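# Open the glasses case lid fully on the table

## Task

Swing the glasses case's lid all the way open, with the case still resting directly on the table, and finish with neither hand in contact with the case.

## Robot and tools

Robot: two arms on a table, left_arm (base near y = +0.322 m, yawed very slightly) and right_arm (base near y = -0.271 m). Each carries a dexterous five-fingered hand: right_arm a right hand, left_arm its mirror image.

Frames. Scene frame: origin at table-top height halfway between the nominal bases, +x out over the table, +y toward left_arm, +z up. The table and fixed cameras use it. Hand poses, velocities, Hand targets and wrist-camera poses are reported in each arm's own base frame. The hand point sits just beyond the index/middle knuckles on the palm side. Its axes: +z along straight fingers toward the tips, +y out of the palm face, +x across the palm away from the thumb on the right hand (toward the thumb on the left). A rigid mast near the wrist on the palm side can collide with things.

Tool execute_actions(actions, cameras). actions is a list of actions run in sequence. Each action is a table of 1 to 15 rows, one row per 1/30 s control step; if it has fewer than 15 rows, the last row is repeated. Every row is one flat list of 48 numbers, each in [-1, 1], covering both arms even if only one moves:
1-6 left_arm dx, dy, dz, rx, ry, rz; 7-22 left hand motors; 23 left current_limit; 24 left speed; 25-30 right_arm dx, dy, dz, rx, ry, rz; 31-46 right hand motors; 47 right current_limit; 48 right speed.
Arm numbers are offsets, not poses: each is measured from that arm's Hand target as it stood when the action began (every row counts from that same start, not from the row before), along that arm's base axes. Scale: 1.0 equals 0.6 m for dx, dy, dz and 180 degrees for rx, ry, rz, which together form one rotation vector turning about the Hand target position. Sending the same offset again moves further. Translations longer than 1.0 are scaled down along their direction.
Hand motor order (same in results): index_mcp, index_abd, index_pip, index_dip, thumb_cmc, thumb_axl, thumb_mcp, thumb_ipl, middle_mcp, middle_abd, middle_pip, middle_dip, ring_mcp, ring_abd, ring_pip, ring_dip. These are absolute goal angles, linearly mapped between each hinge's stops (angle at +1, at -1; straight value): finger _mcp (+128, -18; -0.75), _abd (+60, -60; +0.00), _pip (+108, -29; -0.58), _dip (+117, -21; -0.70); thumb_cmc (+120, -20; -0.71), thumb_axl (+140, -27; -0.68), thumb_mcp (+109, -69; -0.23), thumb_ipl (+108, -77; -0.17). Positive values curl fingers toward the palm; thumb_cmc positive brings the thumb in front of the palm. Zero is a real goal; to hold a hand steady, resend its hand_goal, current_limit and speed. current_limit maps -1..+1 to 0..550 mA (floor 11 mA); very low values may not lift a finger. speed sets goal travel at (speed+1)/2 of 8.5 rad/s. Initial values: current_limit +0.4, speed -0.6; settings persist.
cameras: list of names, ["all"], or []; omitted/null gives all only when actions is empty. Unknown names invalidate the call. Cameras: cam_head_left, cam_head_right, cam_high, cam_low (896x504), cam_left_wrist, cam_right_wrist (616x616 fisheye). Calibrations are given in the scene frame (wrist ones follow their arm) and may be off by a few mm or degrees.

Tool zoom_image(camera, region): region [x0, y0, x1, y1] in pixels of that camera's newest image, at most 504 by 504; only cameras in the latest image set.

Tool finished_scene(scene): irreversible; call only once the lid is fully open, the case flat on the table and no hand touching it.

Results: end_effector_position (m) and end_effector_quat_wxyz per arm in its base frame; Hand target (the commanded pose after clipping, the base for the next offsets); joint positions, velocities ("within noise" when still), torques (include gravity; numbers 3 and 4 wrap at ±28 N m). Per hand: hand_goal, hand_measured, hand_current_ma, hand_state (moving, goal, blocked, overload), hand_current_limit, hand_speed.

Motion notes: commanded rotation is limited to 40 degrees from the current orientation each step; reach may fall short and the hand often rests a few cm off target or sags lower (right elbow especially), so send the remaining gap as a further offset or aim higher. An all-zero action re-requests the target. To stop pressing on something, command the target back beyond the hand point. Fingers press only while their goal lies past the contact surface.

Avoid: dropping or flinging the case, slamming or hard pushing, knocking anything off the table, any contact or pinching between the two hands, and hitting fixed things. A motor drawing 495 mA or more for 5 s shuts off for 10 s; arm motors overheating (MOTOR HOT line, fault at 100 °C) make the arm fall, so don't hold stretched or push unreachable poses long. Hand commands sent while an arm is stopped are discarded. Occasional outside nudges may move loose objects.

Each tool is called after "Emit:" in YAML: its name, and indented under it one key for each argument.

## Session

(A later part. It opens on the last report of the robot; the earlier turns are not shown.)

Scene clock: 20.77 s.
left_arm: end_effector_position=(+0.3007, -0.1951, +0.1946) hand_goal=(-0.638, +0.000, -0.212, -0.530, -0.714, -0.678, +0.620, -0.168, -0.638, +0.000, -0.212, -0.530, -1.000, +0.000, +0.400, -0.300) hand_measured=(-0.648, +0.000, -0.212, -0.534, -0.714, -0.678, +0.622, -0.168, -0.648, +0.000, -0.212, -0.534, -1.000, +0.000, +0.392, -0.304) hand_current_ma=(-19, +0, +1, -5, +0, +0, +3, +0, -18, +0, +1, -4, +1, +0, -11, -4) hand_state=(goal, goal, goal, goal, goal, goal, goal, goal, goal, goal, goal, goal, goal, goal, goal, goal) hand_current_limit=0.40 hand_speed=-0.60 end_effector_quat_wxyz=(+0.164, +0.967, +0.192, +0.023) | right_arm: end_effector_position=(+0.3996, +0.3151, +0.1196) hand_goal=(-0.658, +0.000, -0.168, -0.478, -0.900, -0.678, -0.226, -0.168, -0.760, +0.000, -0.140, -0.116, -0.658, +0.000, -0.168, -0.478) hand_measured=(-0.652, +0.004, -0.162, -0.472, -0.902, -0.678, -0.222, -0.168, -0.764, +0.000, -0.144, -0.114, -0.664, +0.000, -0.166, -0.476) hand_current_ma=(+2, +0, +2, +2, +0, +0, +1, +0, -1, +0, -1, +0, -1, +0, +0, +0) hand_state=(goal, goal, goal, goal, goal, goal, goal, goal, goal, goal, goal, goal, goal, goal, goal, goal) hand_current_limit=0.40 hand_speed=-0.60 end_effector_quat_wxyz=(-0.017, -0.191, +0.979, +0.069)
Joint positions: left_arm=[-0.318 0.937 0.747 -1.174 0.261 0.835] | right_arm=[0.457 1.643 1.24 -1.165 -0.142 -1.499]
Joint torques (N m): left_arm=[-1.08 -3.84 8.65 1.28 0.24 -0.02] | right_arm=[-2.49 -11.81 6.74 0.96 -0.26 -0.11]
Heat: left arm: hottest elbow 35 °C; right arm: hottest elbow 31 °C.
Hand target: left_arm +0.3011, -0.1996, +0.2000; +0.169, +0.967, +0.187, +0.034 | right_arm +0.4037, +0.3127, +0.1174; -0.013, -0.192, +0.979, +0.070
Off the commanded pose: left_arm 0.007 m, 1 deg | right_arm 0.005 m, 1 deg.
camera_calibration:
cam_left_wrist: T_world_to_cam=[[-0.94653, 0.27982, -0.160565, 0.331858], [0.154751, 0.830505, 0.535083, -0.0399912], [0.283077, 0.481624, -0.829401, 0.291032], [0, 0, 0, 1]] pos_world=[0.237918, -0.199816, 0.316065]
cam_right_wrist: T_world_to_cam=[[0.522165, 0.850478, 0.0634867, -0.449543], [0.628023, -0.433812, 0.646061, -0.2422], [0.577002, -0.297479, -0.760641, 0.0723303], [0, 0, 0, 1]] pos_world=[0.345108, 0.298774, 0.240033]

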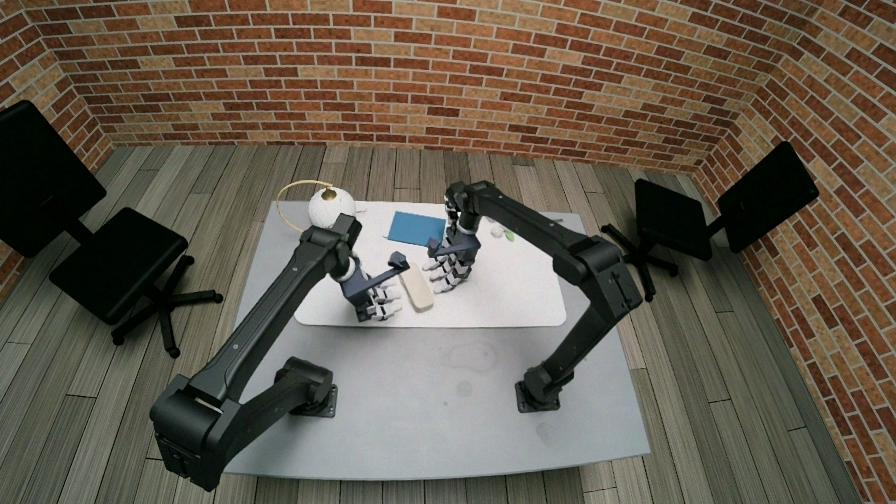

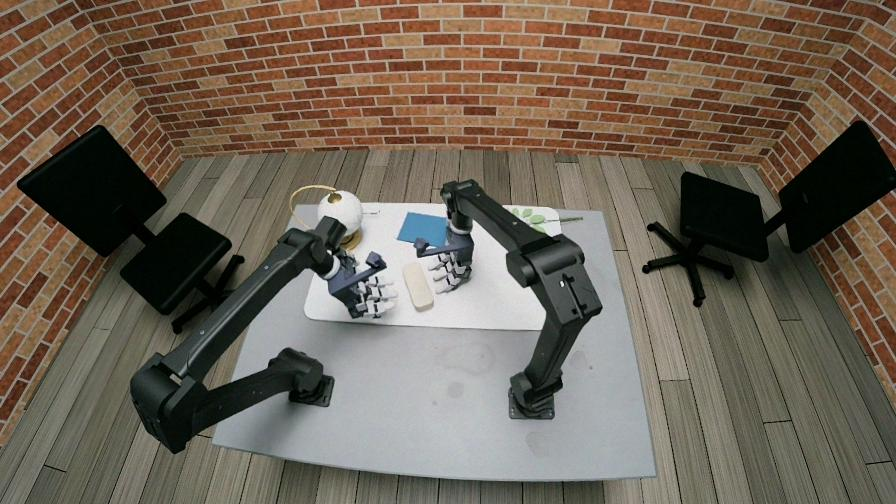

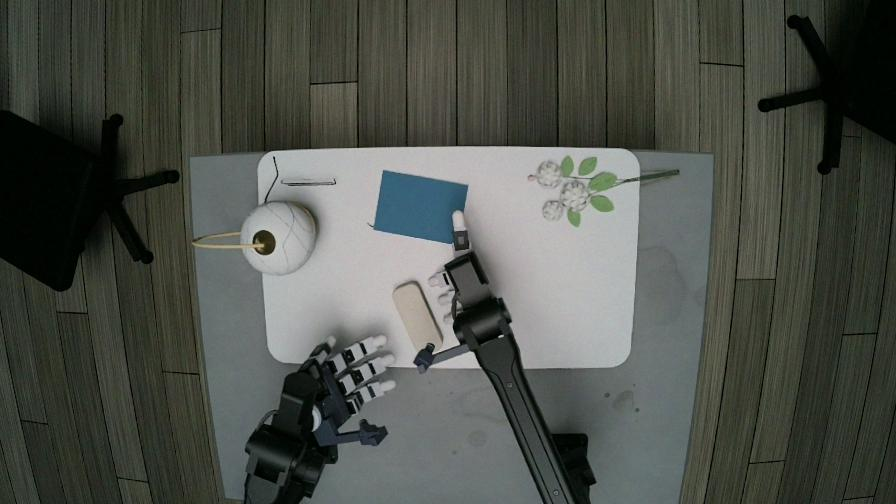

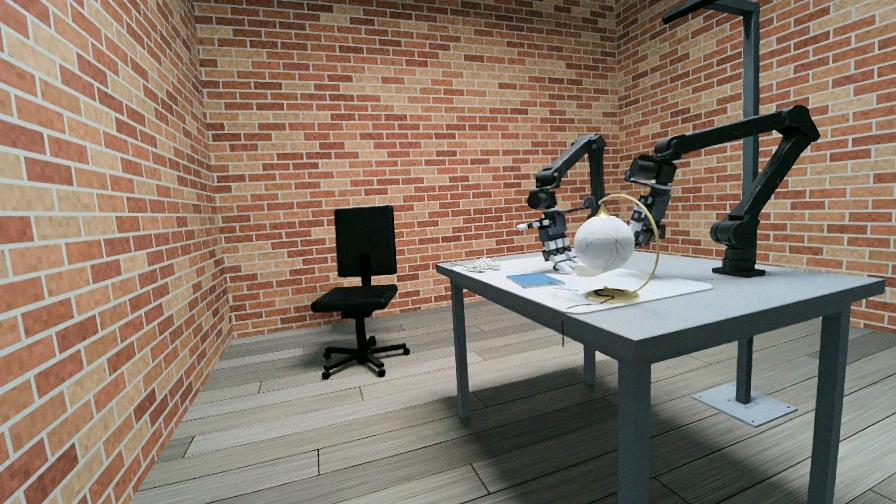

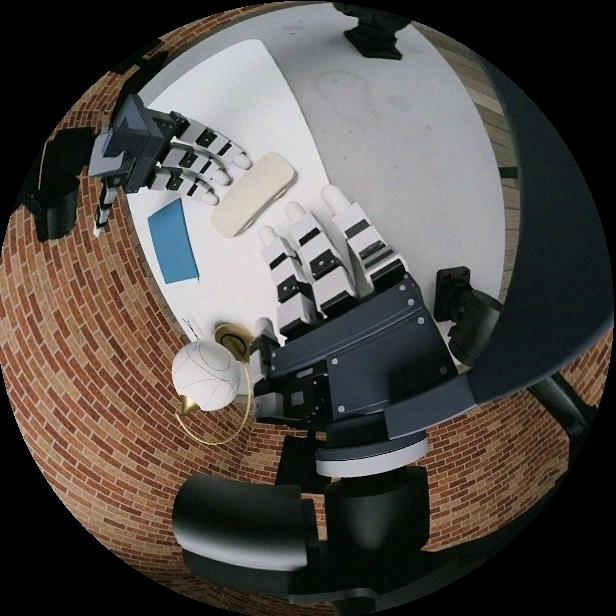

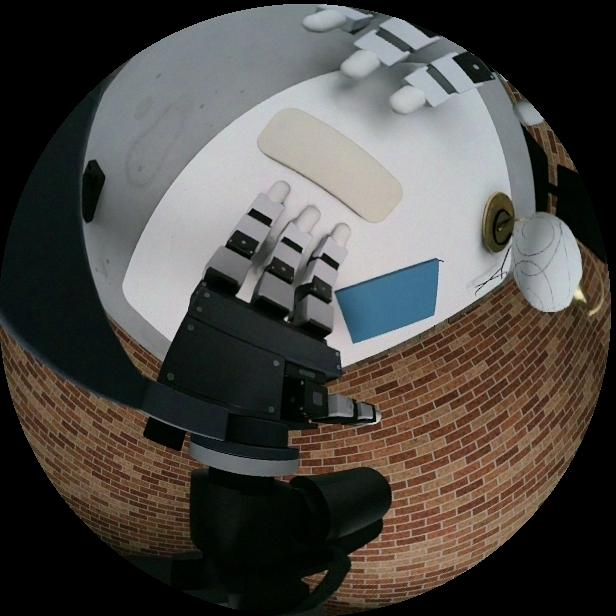

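Emit:
execute_actions:
  actions: []

Scene clock: 21.43 s.
left_arm: end_effector_position=(+0.3008, -0.1951, +0.1946) hand_goal=(-0.638, +0.000, -0.212, -0.530, -0.714, -0.678, +0.620, -0.168, -0.638, +0.000, -0.212, -0.530, -1.000, +0.000, +0.400, -0.300) hand_measured=(-0.648, +0.000, -0.212, -0.534, -0.714, -0.678, +0.622, -0.168, -0.648, +0.000, -0.212, -0.534, -1.000, +0.000, +0.392, -0.304) hand_current_ma=(-19, +0, +1, -5, +0, +0, +3, +0, -18, +0, +1, -4, +1, +0, -11, -4) hand_state=(goal, goal, goal, goal, goal, goal, goal, goal, goal, goal, goal, goal, goal, goal, goal, goal) hand_current_limit=0.40 hand_speed=-0.60 end_effector_quat_wxyz=(+0.164, +0.967, +0.192, +0.023) | right_arm: end_effector_position=(+0.3996, +0.3151, +0.1196) hand_goal=(-0.658, +0.000, -0.168, -0.478, -0.900, -0.678, -0.226, -0.168, -0.760, +0.000, -0.140, -0.116, -0.658, +0.000, -0.168, -0.478) hand_measured=(-0.652, +0.004, -0.162, -0.472, -0.902, -0.678, -0.222, -0.168, -0.764, +0.000, -0.144, -0.114, -0.664, +0.000, -0.166, -0.476) hand_current_ma=(+2, +0, +2, +2, +0, +0, +1, +0, -1, +0, -1, +0, -1, +0, +0, +0) hand_state=(goal, goal, goal, goal, goal, goal, goal, goal, goal, goal, goal, goal, goal, goal, goal, goal) hand_current_limit=0.40 hand_speed=-0.60 end_effector_quat_wxyz=(-0.017, -0.191, +0.979, +0.069)
Joint positions: left_arm=[-0.318 0.937 0.747 -1.174 0.261 0.834] | right_arm=[0.457 1.643 1.24 -1.165 -0.142 -1.499]
Joint velocities: within noise
Joint torques (N m): left_arm=[-1.73 -4.48 8.64 1.2 0.27 -0.06] | right_arm=[-2.49 -11.87 6.75 0.98 -0.26 -0.11]
Heat: left arm: hottest elbow 35 °C; right arm: hottest elbow 31 °C.
Hand target: left_arm +0.3011, -0.1996, +0.2000; +0.169, +0.967, +0.187, +0.034 | right_arm +0.4037, +0.3127, +0.1174; -0.013, -0.192, +0.979, +0.070
Off the commanded pose: left_arm 0.007 m, 1 deg | right_arm 0.005 m, 1 deg.
camera_calibration:
cam_left_wrist: T_world_to_cam=[[-0.946762, 0.27912, -0.160418, 0.331822], [0.154253, 0.830676, 0.534961, -0.0398157], [0.282574, 0.481735, -0.829508, 0.291179], [0, 0, 0, 1]] pos_world=[0.238018, -0.199815, 0.316065]
cam_right_wrist: T_world_to_cam=[[0.522165, 0.850478, 0.0634867, -0.449543], [0.628023, -0.433812, 0.646061, -0.2422], [0.577002, -0.297479, -0.760641, 0.0723303], [0, 0, 0, 1]] pos_world=[0.345108, 0.298774, 0.240033]

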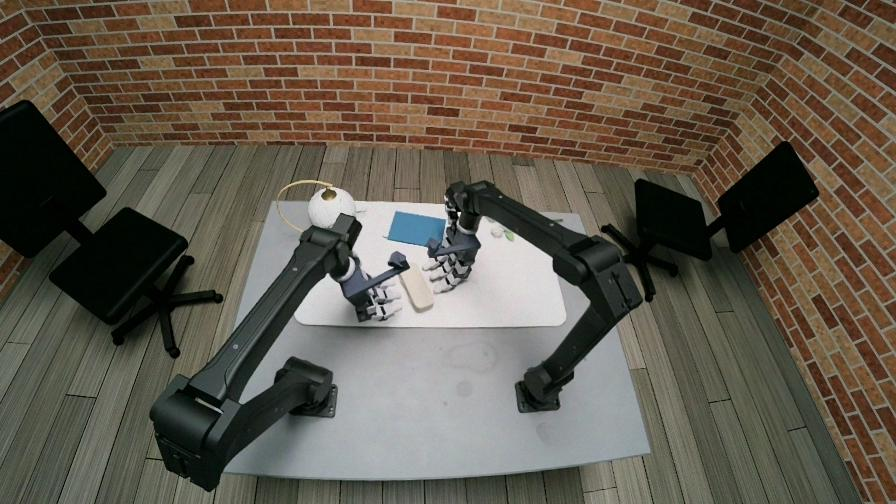

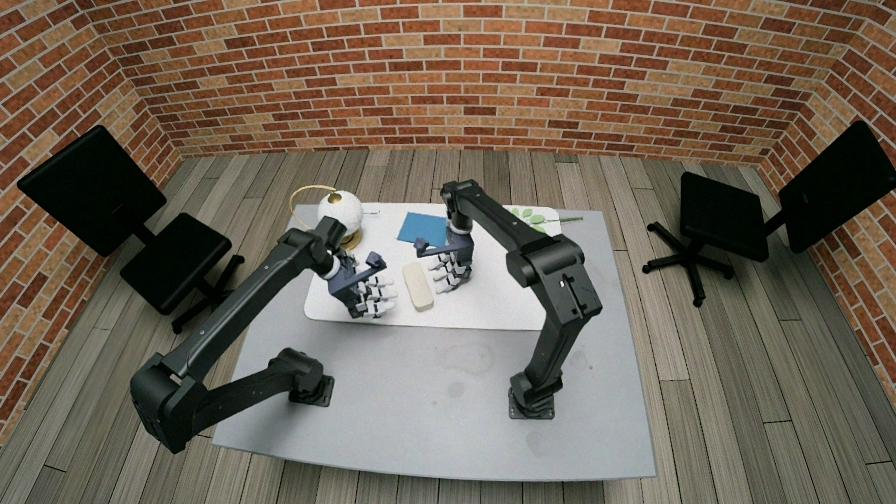

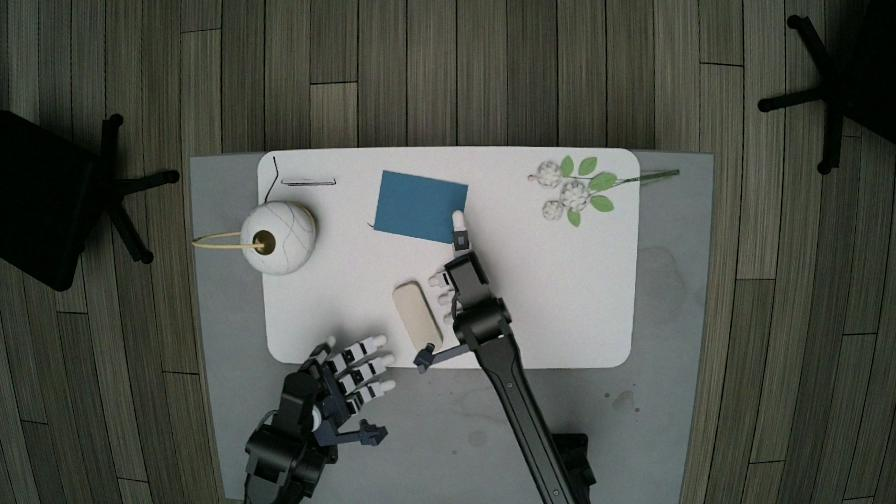

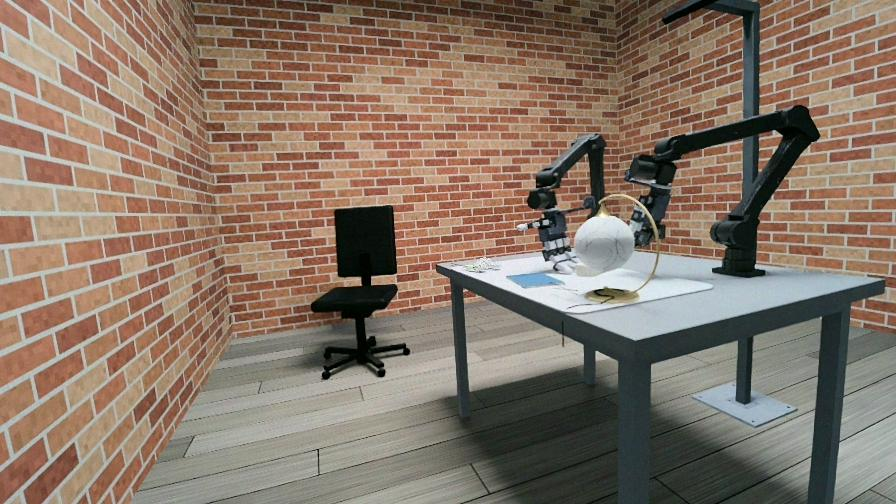

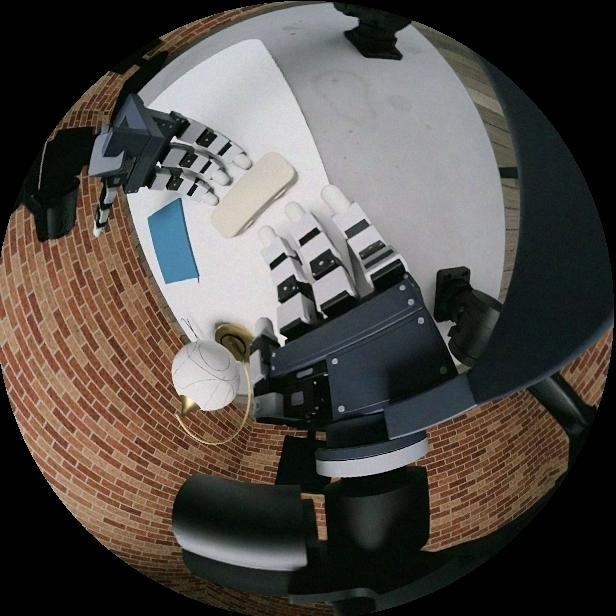

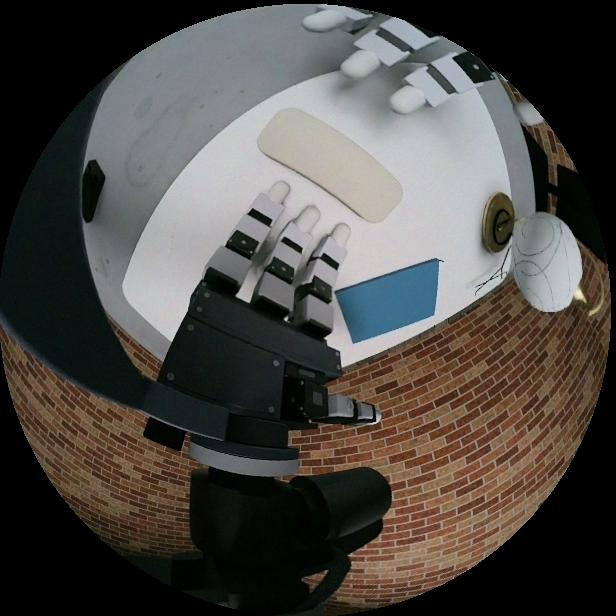

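Emit:
execute_actions:
  actions:
    - [[0,0,-0.06,0,0,0,-0.638,0,-0.212,-0.53,-0.714,-0.678,0.62,-0.168,-0.638,0,-0.212,-0.53,-1,0,0.4,-0.3,0.4,-0.6,0,0,0,0,0,0,-0.658,0,-0.168,-0.478,-0.9,-0.678,-0.226,-0.168,-0.76,0,-0.14,-0.116,-0.658,0,-0.168,-0.478,0.4,-0.6]]
    - [[0,0,-0.05,0,0,0,-0.638,0,-0.212,-0.53,-0.714,-0.678,0.62,-0.168,-0.638,0,-0.212,-0.53,-1,0,0.4,-0.3,0.4,-0.6,0,0,0,0,0,0,-0.658,0,-0.168,-0.478,-0.9,-0.678,-0.226,-0.168,-0.76,0,-0.14,-0.116,-0.658,0,-0.168,-0.478,0.4,-0.6]]
  cameras: ["cam_left_wrist","cam_right_wrist"]

Scene clock: 23.00 s.
left_arm: end_effector_position=(+0.2990, -0.1944, +0.1349) hand_goal=(-0.638, +0.000, -0.212, -0.530, -0.714, -0.678, +0.620, -0.168, -0.638, +0.000, -0.212, -0.530, -1.000, +0.000, +0.400, -0.300) hand_measured=(-0.646, +0.000, -0.212, -0.534, -0.714, -0.678, +0.622, -0.168, -0.646, +0.000, -0.212, -0.534, -1.000, +0.000, +0.394, -0.304) hand_current_ma=(-17, +0, +1, -5, +0, +0, +3, +0, -16, +0, +0, -4, +1, +0, -11, -4) hand_state=(goal, goal, goal, goal, goal, goal, goal, goal, goal, goal, goal, goal, goal, goal, goal, goal) hand_current_limit=0.40 hand_speed=-0.60 end_effector_quat_wxyz=(+0.168, +0.967, +0.191, +0.032) | right_arm: end_effector_position=(+0.3996, +0.3151, +0.1196) hand_goal=(-0.658, +0.000, -0.168, -0.478, -0.900, -0.678, -0.226, -0.168, -0.760, +0.000, -0.140, -0.116, -0.658, +0.000, -0.168, -0.478) hand_measured=(-0.652, +0.004, -0.162, -0.472, -0.902, -0.678, -0.222, -0.168, -0.764, +0.000, -0.144, -0.114, -0.664, +0.000, -0.166, -0.476) hand_current_ma=(+2, +0, +2, +2, +0, +0, +1, +0, -1, +0, -1, +0, -1, +0, +0, +0) hand_state=(goal, goal, goal, goal, goal, goal, goal, goal, goal, goal, goal, goal, goal, goal, goal, goal) hand_current_limit=0.40 hand_speed=-0.60 end_effector_quat_wxyz=(-0.017, -0.191, +0.979, +0.069)
Joint positions: left_arm=[-0.318 0.975 0.599 -0.967 0.26 0.834] | right_arm=[0.457 1.643 1.24 -1.165 -0.142 -1.499]
Joint torques (N m): left_arm=[-1.55 -2.43 8.66 1.26 0.25 -0.01] | right_arm=[-2.43 -11.93 6.74 0.99 -0.26 -0.11]
Heat: left arm: hottest elbow 35 °C; right arm: hottest elbow 31 °C.
Hand target: left_arm +0.3010, -0.1996, +0.1339; +0.169, +0.967, +0.188, +0.034 | right_arm +0.4037, +0.3127, +0.1174; -0.013, -0.192, +0.979, +0.070
Off the commanded pose: left_arm 0.006 m, 0 deg | right_arm 0.005 m, 1 deg.
camera_calibration:
cam_left_wrist: T_world_to_cam=[[-0.943496, 0.277639, -0.180916, 0.321767], [0.143076, 0.833731, 0.533312, -0.00410411], [0.298904, 0.477293, -0.826346, 0.235708], [0, 0, 0, 1]] pos_world=[0.233719, -0.198415, 0.255178]
cam_right_wrist: T_world_to_cam=[[0.522165, 0.850478, 0.0634867, -0.449543], [0.628023, -0.433812, 0.646061, -0.2422], [0.577002, -0.297479, -0.760641, 0.0723303], [0, 0, 0, 1]] pos_world=[0.345108, 0.298774, 0.240033]
Images, in order (width x height): cam_left_wrist 616x616, cam_right_wrist 616x616.

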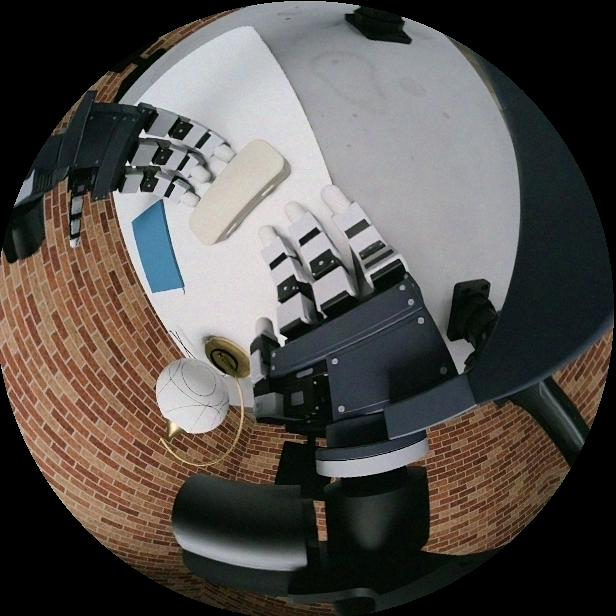

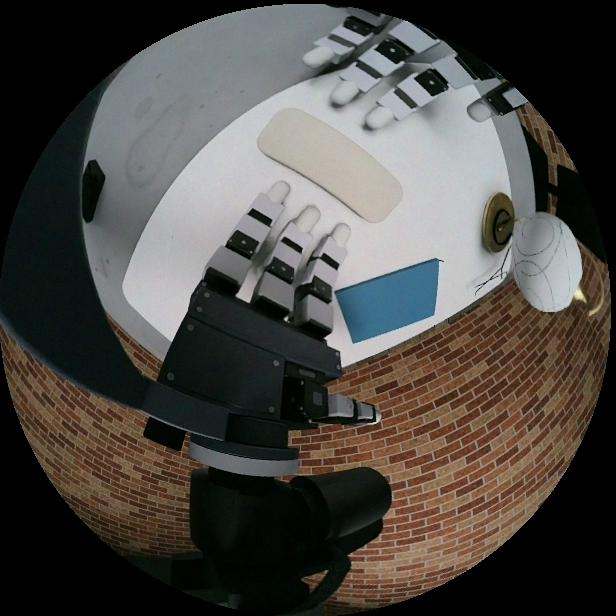

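Emit:
execute_actions:
  actions:
    - [[0,0,-0.018,0,0,0,-0.638,0,-0.212,-0.53,-0.714,-0.678,0.62,-0.168,-0.638,0,-0.212,-0.53,-1,0,0.4,-0.3,0.4,-0.6,0,0,0,0,0,0,-0.658,0,-0.168,-0.478,-0.9,-0.678,-0.226,-0.168,-0.76,0,-0.14,-0.116,-0.658,0,-0.168,-0.478,0.4,-0.6]]
    - [[0.0125,-0.031,0,0,0,0,-0.638,0,-0.212,-0.53,-0.714,-0.678,0.62,-0.168,-0.638,0,-0.212,-0.53,-1,0,0.4,-0.3,0.4,-0.6,0,0,0,0,0,0,-0.658,0,-0.168,-0.478,-0.9,-0.678,-0.226,-0.168,-0.76,0,-0.14,-0.116,-0.658,0,-0.168,-0.478,0.4,-0.6]]
  cameras: ["cam_left_wrist","cam_right_wrist"]

Emit:
zoom_image:
  camera: "cam_left_wrist"
  region: [120, 80, 420, 380]

Emit:
zoom_image:
  camera: "cam_right_wrist"
  region: [180, 20, 480, 320]

Scene clock: 24.60 s.
left_arm: end_effector_position=(+0.2991, -0.2102, +0.1158) hand_goal=(-0.638, +0.000, -0.212, -0.530, -0.714, -0.678, +0.620, -0.168, -0.638, +0.000, -0.212, -0.530, -1.000, +0.000, +0.400, -0.300) hand_measured=(-0.640, +0.000, -0.210, -0.530, -0.714, -0.678, +0.622, -0.168, -0.646, +0.000, -0.212, -0.534, -1.000, +0.000, +0.394, -0.304) hand_current_ma=(-2, +0, +3, +0, +0, +0, +3, +0, -16, +0, +0, -4, +0, +0, -11, -4) hand_state=(goal, goal, goal, goal, goal, goal, goal, goal, goal, goal, goal, goal, goal, goal, goal, goal) hand_current_limit=0.40 hand_speed=-0.60 end_effector_quat_wxyz=(+0.164, +0.968, +0.191, +0.025) | right_arm: end_effector_position=(+0.3996, +0.3151, +0.1196) hand_goal=(-0.658, +0.000, -0.168, -0.478, -0.900, -0.678, -0.226, -0.168, -0.760, +0.000, -0.140, -0.116, -0.658, +0.000, -0.168, -0.478) hand_measured=(-0.652, +0.004, -0.162, -0.472, -0.902, -0.678, -0.222, -0.168, -0.764, +0.000, -0.144, -0.114, -0.664, +0.000, -0.166, -0.476) hand_current_ma=(+2, +0, +2, +2, +0, +0, +1, +0, -1, +0, -1, +0, -1, +0, +0, +0) hand_state=(goal, goal, goal, goal, goal, goal, goal, goal, goal, goal, goal, goal, goal, goal, goal, goal) hand_current_limit=0.40 hand_speed=-0.60 end_effector_quat_wxyz=(-0.017, -0.191, +0.979, +0.069)
Joint positions: left_arm=[-0.378 1.03 0.581 -0.897 0.248 0.776] | right_arm=[0.457 1.643 1.24 -1.165 -0.142 -1.499]
Joint torques (N m): left_arm=[-1.61 -3.08 9.99 1.36 0.16 -0.11] | right_arm=[-2.49 -11.93 6.75 0.98 -0.26 -0.11]
Heat: left arm: hottest elbow 35 °C; right arm: hottest elbow 31 °C.
Hand target: left_arm +0.3085, -0.2182, +0.1231; +0.169, +0.967, +0.187, +0.034 | right_arm +0.4037, +0.3127, +0.1174; -0.013, -0.192, +0.979, +0.070
Off the commanded pose: left_arm 0.014 m, 1 deg | right_arm 0.005 m, 1 deg.
camera_calibration:
cam_left_wrist: T_world_to_cam=[[-0.945483, 0.281135, -0.164393, 0.322282], [0.153809, 0.83041, 0.535501, 0.0151351], [0.287062, 0.481022, -0.82838, 0.231888], [0, 0, 0, 1]] pos_world=[0.235818, -0.214717, 0.236968]
cam_right_wrist: T_world_to_cam=[[0.522165, 0.850478, 0.0634867, -0.449543], [0.628023, -0.433812, 0.646061, -0.2422], [0.577002, -0.297479, -0.760641, 0.0723303], [0, 0, 0, 1]] pos_world=[0.345108, 0.298774, 0.240033]
Images, in order (width x height): cam_left_wrist 616x616, cam_right_wrist 616x616.

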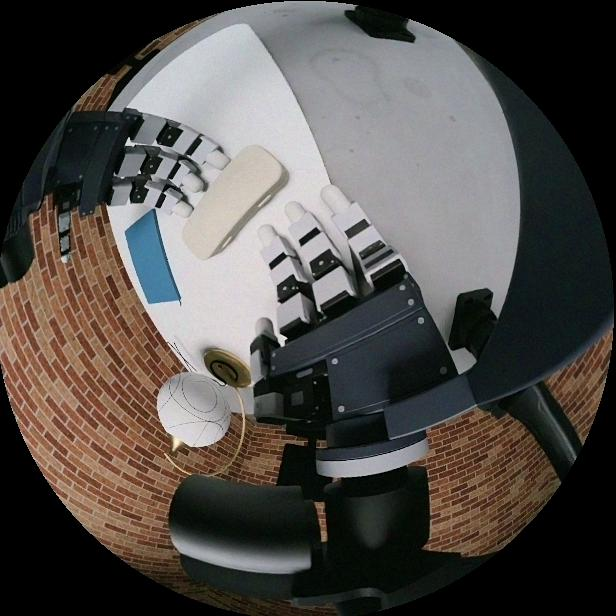

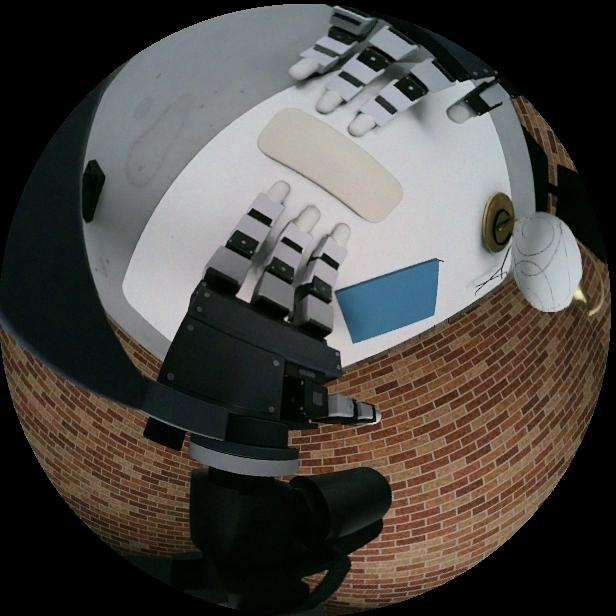

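Scaled by 1.680 from the camera's 616x616 image, which has a finer 880x880 frame.

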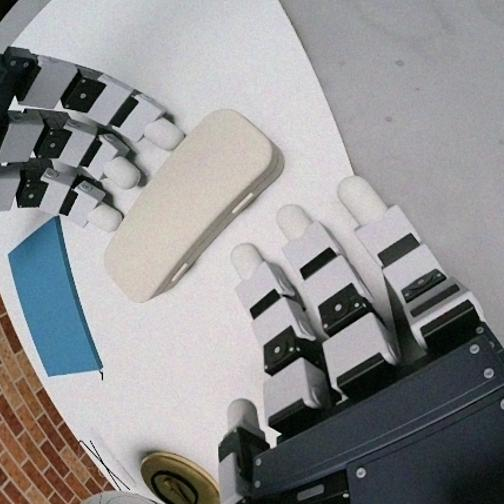

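Scaled by 1.680 from the camera's 616x616 image, which has a finer 880x880 frame.

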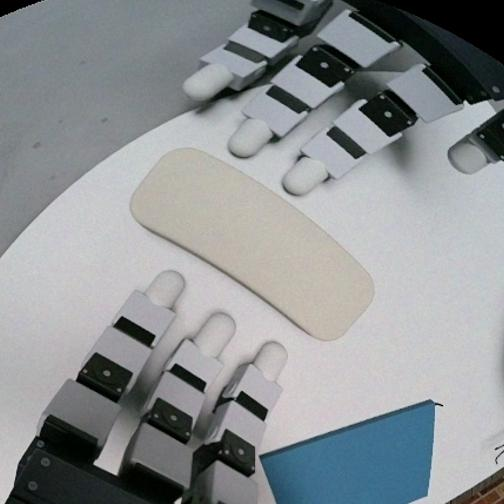

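Emit:
execute_actions:
  actions:
    - [[0.009,-0.022,0,0,0,0,-0.638,0,-0.212,-0.53,-0.714,-0.678,0.62,-0.168,-0.638,0,-0.212,-0.53,-1,0,0.4,-0.3,0.4,-0.6,0,0,0,0,0,0,-0.658,0,-0.168,-0.478,-0.9,-0.678,-0.226,-0.168,-0.76,0,-0.14,-0.116,-0.658,0,-0.168,-0.478,0.4,-0.6]]
    - [[0,0,0,0,0,0,-0.638,0,-0.212,-0.53,-0.714,-0.678,0.62,-0.168,-0.638,0,-0.212,-0.53,-1,0,0.4,-0.3,0.4,-0.6,-0.009,0.022,0,0,0,0,-0.658,0,-0.168,-0.478,-0.9,-0.678,-0.226,-0.168,-0.76,0,-0.14,-0.116,-0.658,0,-0.168,-0.478,0.4,-0.6]]
  cameras: ["cam_left_wrist","cam_right_wrist"]

Emit:
zoom_image:
  camera: "cam_left_wrist"
  region: [120, 80, 420, 380]

Emit:
zoom_image:
  camera: "cam_right_wrist"
  region: [180, 20, 480, 320]

Scene clock: 26.13 s.
left_arm: end_effector_position=(+0.3018, -0.2206, +0.1139) hand_goal=(-0.638, +0.000, -0.212, -0.530, -0.714, -0.678, +0.620, -0.168, -0.638, +0.000, -0.212, -0.530, -1.000, +0.000, +0.400, -0.300) hand_measured=(-0.634, +0.000, -0.204, -0.526, -0.714, -0.678, +0.622, -0.168, -0.640, +0.000, -0.212, -0.530, -1.000, +0.000, +0.394, -0.304) hand_current_ma=(+7, +1, +13, +6, +0, +0, +3, +0, -1, +0, +1, +0, +0, +0, -11, -4) hand_state=(goal, goal, goal, goal, goal, goal, goal, goal, goal, goal, goal, goal, goal, goal, goal, goal) hand_current_limit=0.40 hand_speed=-0.60 end_effector_quat_wxyz=(+0.163, +0.967, +0.192, +0.024) | right_arm: end_effector_position=(+0.3988, +0.3191, +0.1198) hand_goal=(-0.658, +0.000, -0.168, -0.478, -0.900, -0.678, -0.226, -0.168, -0.760, +0.000, -0.140, -0.116, -0.658, +0.000, -0.168, -0.478) hand_measured=(-0.654, +0.004, -0.162, -0.472, -0.902, -0.678, -0.222, -0.168, -0.764, +0.000, -0.144, -0.114, -0.664, +0.000, -0.166, -0.476) hand_current_ma=(+1, +0, +2, +2, +0, +0, +1, +0, -1, +0, -1, +0, -1, +0, +0, +0) hand_state=(goal, goal, goal, goal, goal, goal, goal, goal, goal, goal, goal, goal, goal, goal, goal, goal) hand_current_limit=0.40 hand_speed=-0.60 end_effector_quat_wxyz=(-0.015, -0.191, +0.979, +0.069)
Joint positions: left_arm=[-0.414 1.053 0.591 -0.876 0.239 0.737] | right_arm=[0.465 1.643 1.24 -1.159 -0.142 -1.489]
Joint torques (N m): left_arm=[-1.44 -3.08 10.5 1.07 0.08 -0.06] | right_arm=[-0.62 -11.69 6.91 0.91 -0.25 0.12]
Heat: left arm: hottest elbow 35 °C; right arm: hottest elbow 31 °C.
Hand target: left_arm +0.3140, -0.2315, +0.1232; +0.169, +0.967, +0.187, +0.034 | right_arm +0.3984, +0.3258, +0.1174; -0.012, -0.192, +0.979, +0.070
Off the commanded pose: left_arm 0.019 m, 1 deg | right_arm 0.007 m, 0 deg.
camera_calibration:
cam_left_wrist: T_world_to_cam=[[-0.946563, 0.278856, -0.162044, 0.327066], [0.152756, 0.830131, 0.536235, 0.0245679], [0.28405, 0.482827, -0.828368, 0.235936], [0, 0, 0, 1]] pos_world=[0.238818, -0.225515, 0.235266]
cam_right_wrist: T_world_to_cam=[[0.52282, 0.849812, 0.066927, -0.452992], [0.625259, -0.435664, 0.647493, -0.238514], [0.579405, -0.296676, -0.759127, 0.0725718], [0, 0, 0, 1]] pos_world=[0.343918, 0.302576, 0.239845]
Images, in order (width x height): cam_left_wrist 616x616, cam_right_wrist 616x616.

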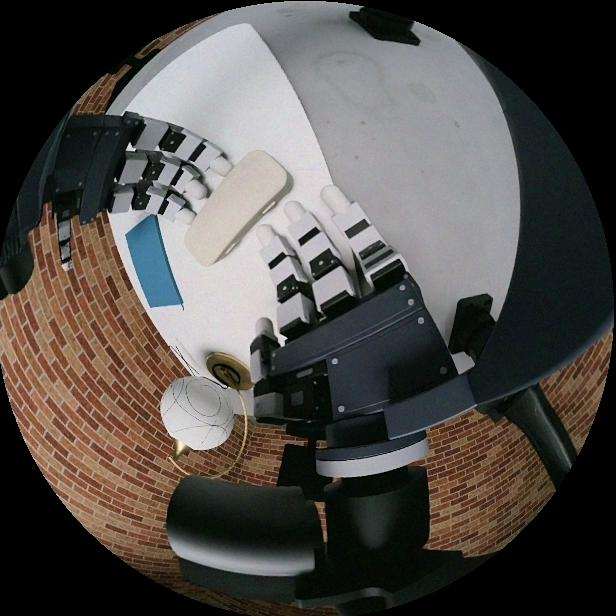

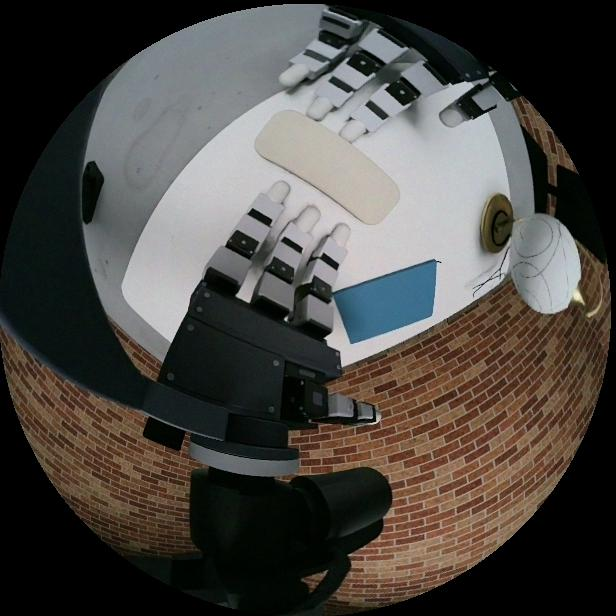

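Scaled by 1.680 from the camera's 616x616 image, which has a finer 880x880 frame.

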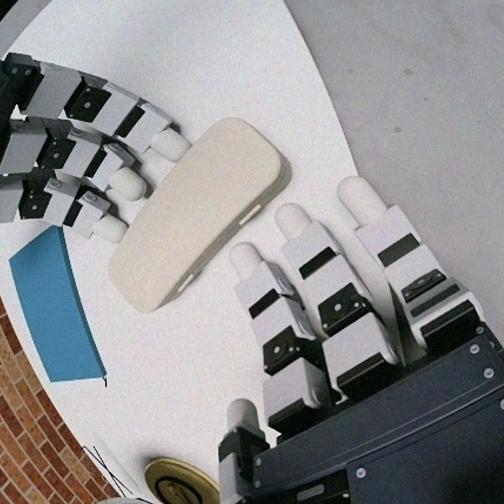

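Scaled by 1.680 from the camera's 616x616 image, which has a finer 880x880 frame.

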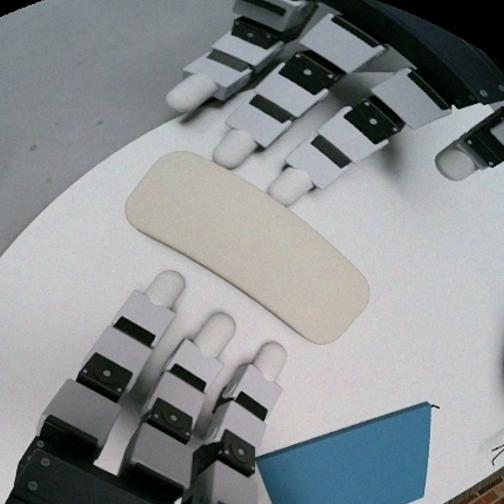

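Emit:
execute_actions:
  actions:
    - [[-0.0133,0.015,0,0,0,0,-0.638,0,-0.212,-0.53,-0.714,-0.678,0.62,-0.168,-0.638,0,-0.212,-0.53,-1,0,0.4,-0.3,0.4,-0.6,-0.009,0.022,0,0,0,0,-0.658,0,-0.168,-0.478,-0.9,-0.678,-0.226,-0.168,-0.76,0,-0.14,-0.116,-0.658,0,-0.168,-0.478,0.4,-0.6]]
  cameras: ["cam_left_wrist","cam_right_wrist"]

Emit:
zoom_image:
  camera: "cam_left_wrist"
  region: [120, 80, 420, 380]

Emit:
zoom_image:
  camera: "cam_right_wrist"
  region: [180, 20, 480, 320]

Scene clock: 27.13 s.
left_arm: end_effector_position=(+0.3017, -0.2208, +0.1143) hand_goal=(-0.638, +0.000, -0.212, -0.530, -0.714, -0.678, +0.620, -0.168, -0.638, +0.000, -0.212, -0.530, -1.000, +0.000, +0.400, -0.300) hand_measured=(-0.634, +0.000, -0.204, -0.526, -0.714, -0.678, +0.622, -0.168, -0.640, +0.000, -0.212, -0.530, -1.000, +0.000, +0.394, -0.304) hand_current_ma=(+7, +1, +13, +6, +0, +0, +3, +0, -1, +0, +1, +0, +0, +0, -11, -4) hand_state=(goal, goal, goal, goal, goal, goal, goal, goal, goal, goal, goal, goal, goal, goal, goal, goal) hand_current_limit=0.40 hand_speed=-0.60 end_effector_quat_wxyz=(+0.164, +0.968, +0.191, +0.025) | right_arm: end_effector_position=(+0.3921, +0.3326, +0.1198) hand_goal=(-0.658, +0.000, -0.168, -0.478, -0.900, -0.678, -0.226, -0.168, -0.760, +0.000, -0.140, -0.116, -0.658, +0.000, -0.168, -0.478) hand_measured=(-0.654, +0.002, -0.162, -0.472, -0.902, -0.678, -0.222, -0.168, -0.764, +0.000, -0.144, -0.114, -0.664, +0.000, -0.168, -0.476) hand_current_ma=(+1, +0, +2, +2, +0, +0, +1, +0, -1, +0, -1, +0, -1, +0, +0, +0) hand_state=(goal, goal, goal, goal, goal, goal, goal, goal, goal, goal, goal, goal, goal, goal, goal, goal) hand_current_limit=0.40 hand_speed=-0.60 end_effector_quat_wxyz=(-0.015, -0.191, +0.979, +0.069)
Joint positions: left_arm=[-0.414 1.052 0.591 -0.876 0.239 0.739] | right_arm=[0.497 1.643 1.24 -1.155 -0.142 -1.459]
Joint torques (N m): left_arm=[-0.56 -4.95 9.06 0.83 0.31 0.17] | right_arm=[-0.79 -11.58 7.17 0.94 -0.23 0.12]
Heat: left arm: hottest elbow 35 °C; right arm: hottest elbow 31 °C.
Hand target: left_arm +0.3060, -0.2225, +0.1232; +0.169, +0.967, +0.187, +0.034 | right_arm +0.3930, +0.3391, +0.1173; -0.012, -0.192, +0.979, +0.070
Off the commanded pose: left_arm 0.010 m, 1 deg | right_arm 0.007 m, 0 deg.
camera_calibration:
cam_left_wrist: T_world_to_cam=[[-0.945916, 0.280162, -0.163561, 0.327301], [0.153222, 0.830224, 0.535958, 0.024345], [0.285947, 0.481911, -0.828249, 0.235535], [0, 0, 0, 1]] pos_world=[0.238518, -0.225416, 0.235567]
cam_right_wrist: T_world_to_cam=[[0.521544, 0.850583, 0.067079, -0.460678], [0.625774, -0.434771, 0.647597, -0.228904], [0.579999, -0.295774, -0.759025, 0.0799798], [0, 0, 0, 1]] pos_world=[0.337118, 0.315981, 0.239846]
Images, in order (width x height): cam_left_wrist 616x616, cam_right_wrist 616x616.

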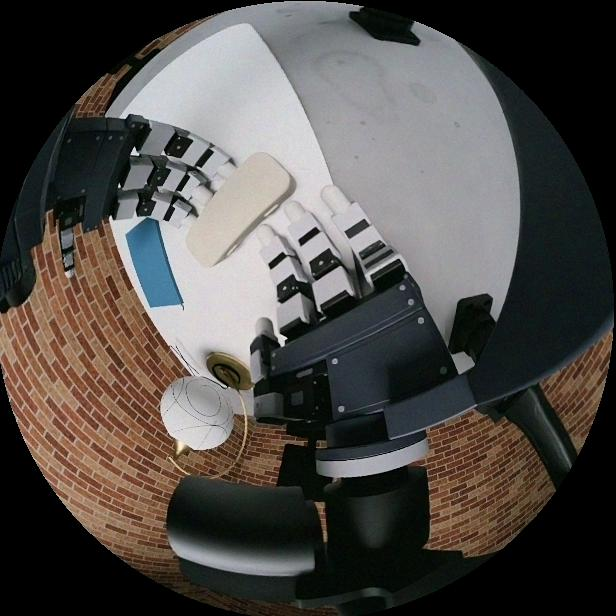

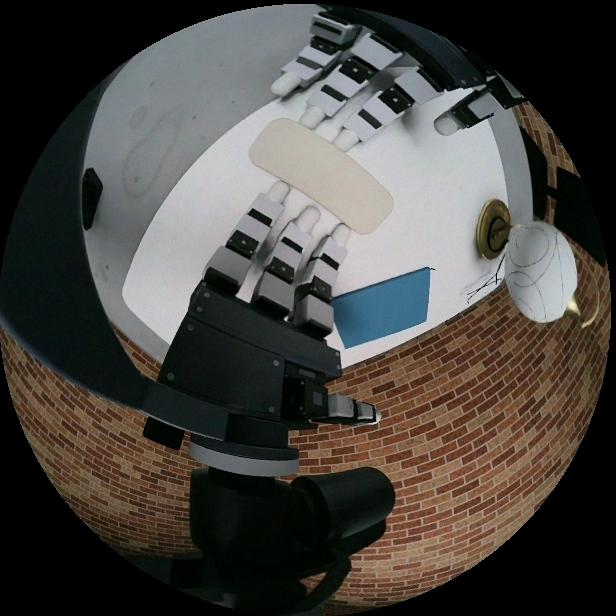

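Scaled by 1.680 from the camera's 616x616 image, which has a finer 880x880 frame.

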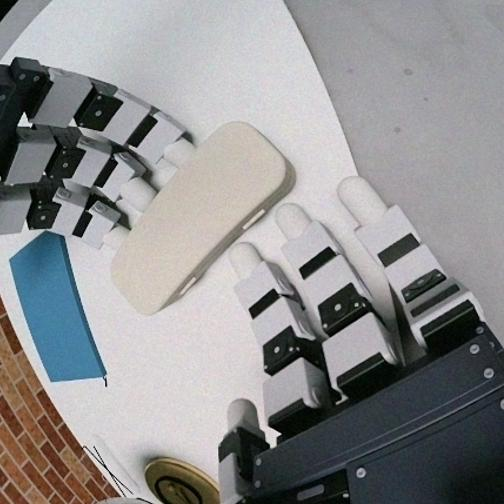

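Scaled by 1.680 from the camera's 616x616 image, which has a finer 880x880 frame.

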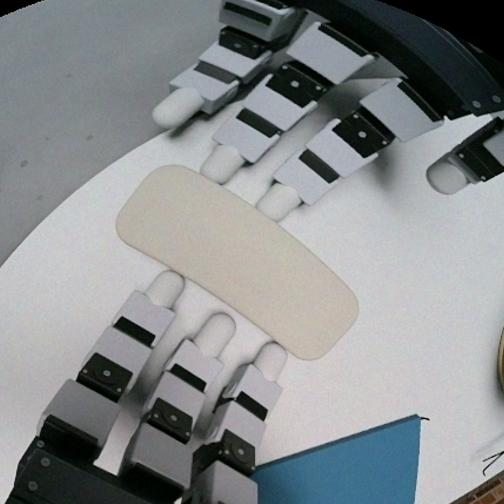

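Emit:
execute_actions:
  actions:
    - [[0,0,0,0,0,0,-0.6,0,-0.212,-0.53,-0.714,-0.678,0.62,-0.168,-0.6,0,-0.212,-0.53,-1,0,0.4,-0.3,0.4,-0.6,-0.002,0.005,0,0,0,0,-0.6,0,-0.168,-0.478,-0.9,-0.678,-0.226,-0.168,-0.76,0,-0.14,-0.116,-0.6,0,-0.168,-0.478,0.4,-0.6]]
  cameras: ["cam_left_wrist","cam_right_wrist"]

Emit:
zoom_image:
  camera: "cam_left_wrist"
  region: [120, 80, 320, 280]

Emit:
zoom_image:
  camera: "cam_right_wrist"
  region: [230, 90, 430, 290]

Scene clock: 28.03 s.
left_arm: end_effector_position=(+0.3018, -0.2206, +0.1143) hand_goal=(-0.600, +0.000, -0.212, -0.530, -0.714, -0.678, +0.620, -0.168, -0.600, +0.000, -0.212, -0.530, -1.000, +0.000, +0.400, -0.300) hand_measured=(-0.614, +0.000, -0.210, -0.526, -0.714, -0.678, +0.622, -0.168, -0.612, +0.000, -0.212, -0.530, -1.000, +0.000, +0.394, -0.304) hand_current_ma=(-31, +1, +2, +4, +0, +0, +3, +0, -24, +0, +0, +0, +0, +0, -11, -4) hand_state=(goal, goal, goal, goal, goal, goal, goal, goal, goal, goal, goal, goal, goal, goal, goal, goal) hand_current_limit=0.40 hand_speed=-0.60 end_effector_quat_wxyz=(+0.163, +0.968, +0.191, +0.025) | right_arm: end_effector_position=(+0.3916, +0.3331, +0.1181) hand_goal=(-0.600, +0.000, -0.168, -0.478, -0.900, -0.678, -0.226, -0.168, -0.760, +0.000, -0.140, -0.116, -0.600, +0.000, -0.168, -0.478) hand_measured=(-0.612, +0.002, -0.168, -0.476, -0.902, -0.678, -0.222, -0.168, -0.764, +0.000, -0.144, -0.114, -0.624, +0.000, -0.172, -0.478) hand_current_ma=(-5, +0, +0, +0, +0, +0, +1, +0, -1, +0, -1, +0, -18, +0, -1, +0) hand_state=(goal, goal, goal, goal, goal, goal, goal, goal, goal, goal, goal, goal, blocked, goal, goal, goal) hand_current_limit=0.40 hand_speed=-0.60 end_effector_quat_wxyz=(-0.016, -0.192, +0.979, +0.067)
Joint positions: left_arm=[-0.414 1.052 0.591 -0.876 0.238 0.739] | right_arm=[0.5 1.645 1.24 -1.155 -0.138 -1.457]
Joint torques (N m): left_arm=[-0.38 -4.72 9.06 0.91 0.36 0.11] | right_arm=[-0.44 -11.63 7.24 0.91 -0.39 0.18]
Heat: left arm: hottest elbow 35 °C; right arm: hottest elbow 31 °C.
Hand target: left_arm +0.3060, -0.2225, +0.1232; +0.169, +0.967, +0.187, +0.034 | right_arm +0.3918, +0.3421, +0.1174; -0.012, -0.192, +0.979, +0.070
Off the commanded pose: left_arm 0.010 m, 1 deg | right_arm 0.009 m, 1 deg.
camera_calibration:
cam_left_wrist: T_world_to_cam=[[-0.945905, 0.28013, -0.163679, 0.327303], [0.152926, 0.82989, 0.53656, 0.0242519], [0.286142, 0.482504, -0.827836, 0.235442], [0, 0, 0, 1]] pos_world=[0.238518, -0.225416, 0.235468]
cam_right_wrist: T_world_to_cam=[[0.520973, 0.851276, 0.0625826, -0.460217], [0.626609, -0.431204, 0.649172, -0.229097], [0.579611, -0.298987, -0.758062, 0.0802255], [0, 0, 0, 1]] pos_world=[0.336815, 0.31697, 0.238341]
Images, in order (width x height): cam_left_wrist 616x616, cam_right_wrist 616x616.

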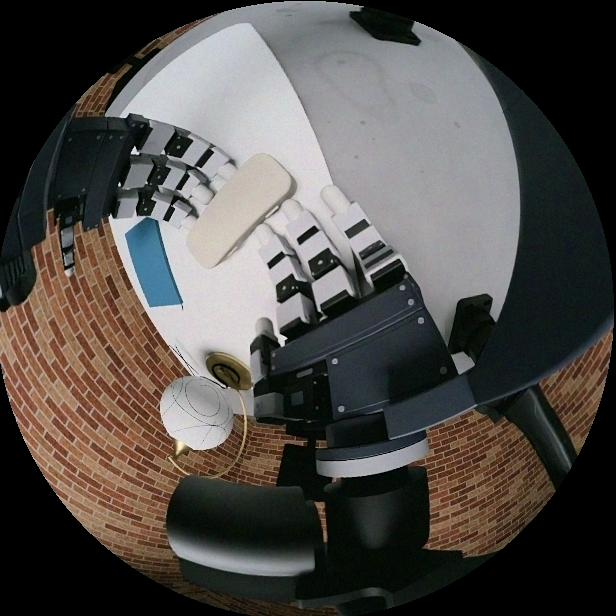

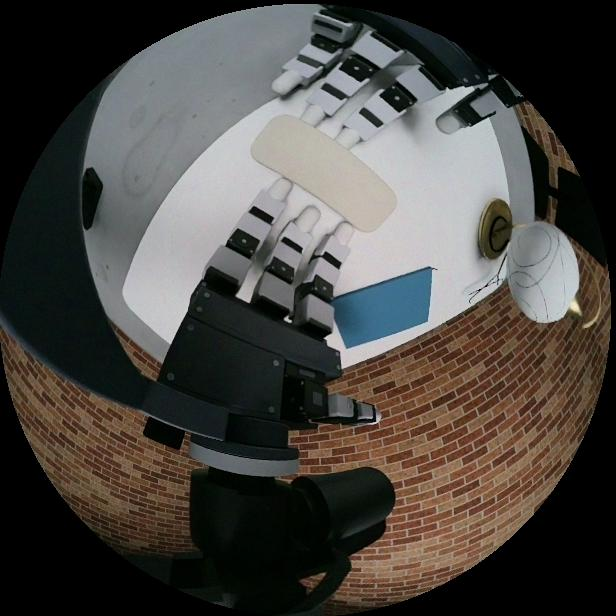

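Scaled by 2.520 from the camera's 616x616 image, which has a finer 880x880 frame.

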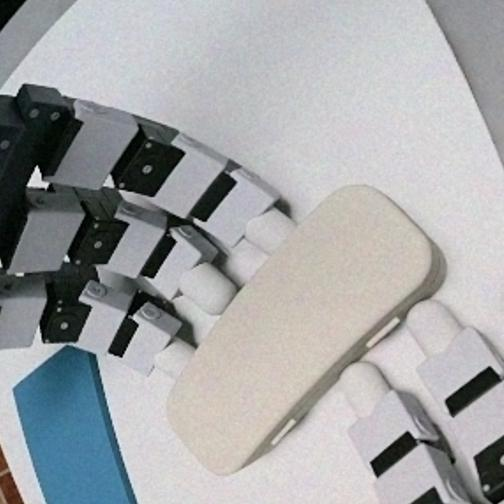

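Scaled by 2.520 from the camera's 616x616 image, which has a finer 880x880 frame.

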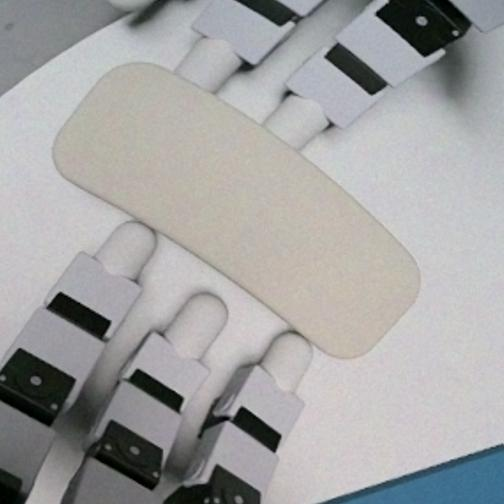

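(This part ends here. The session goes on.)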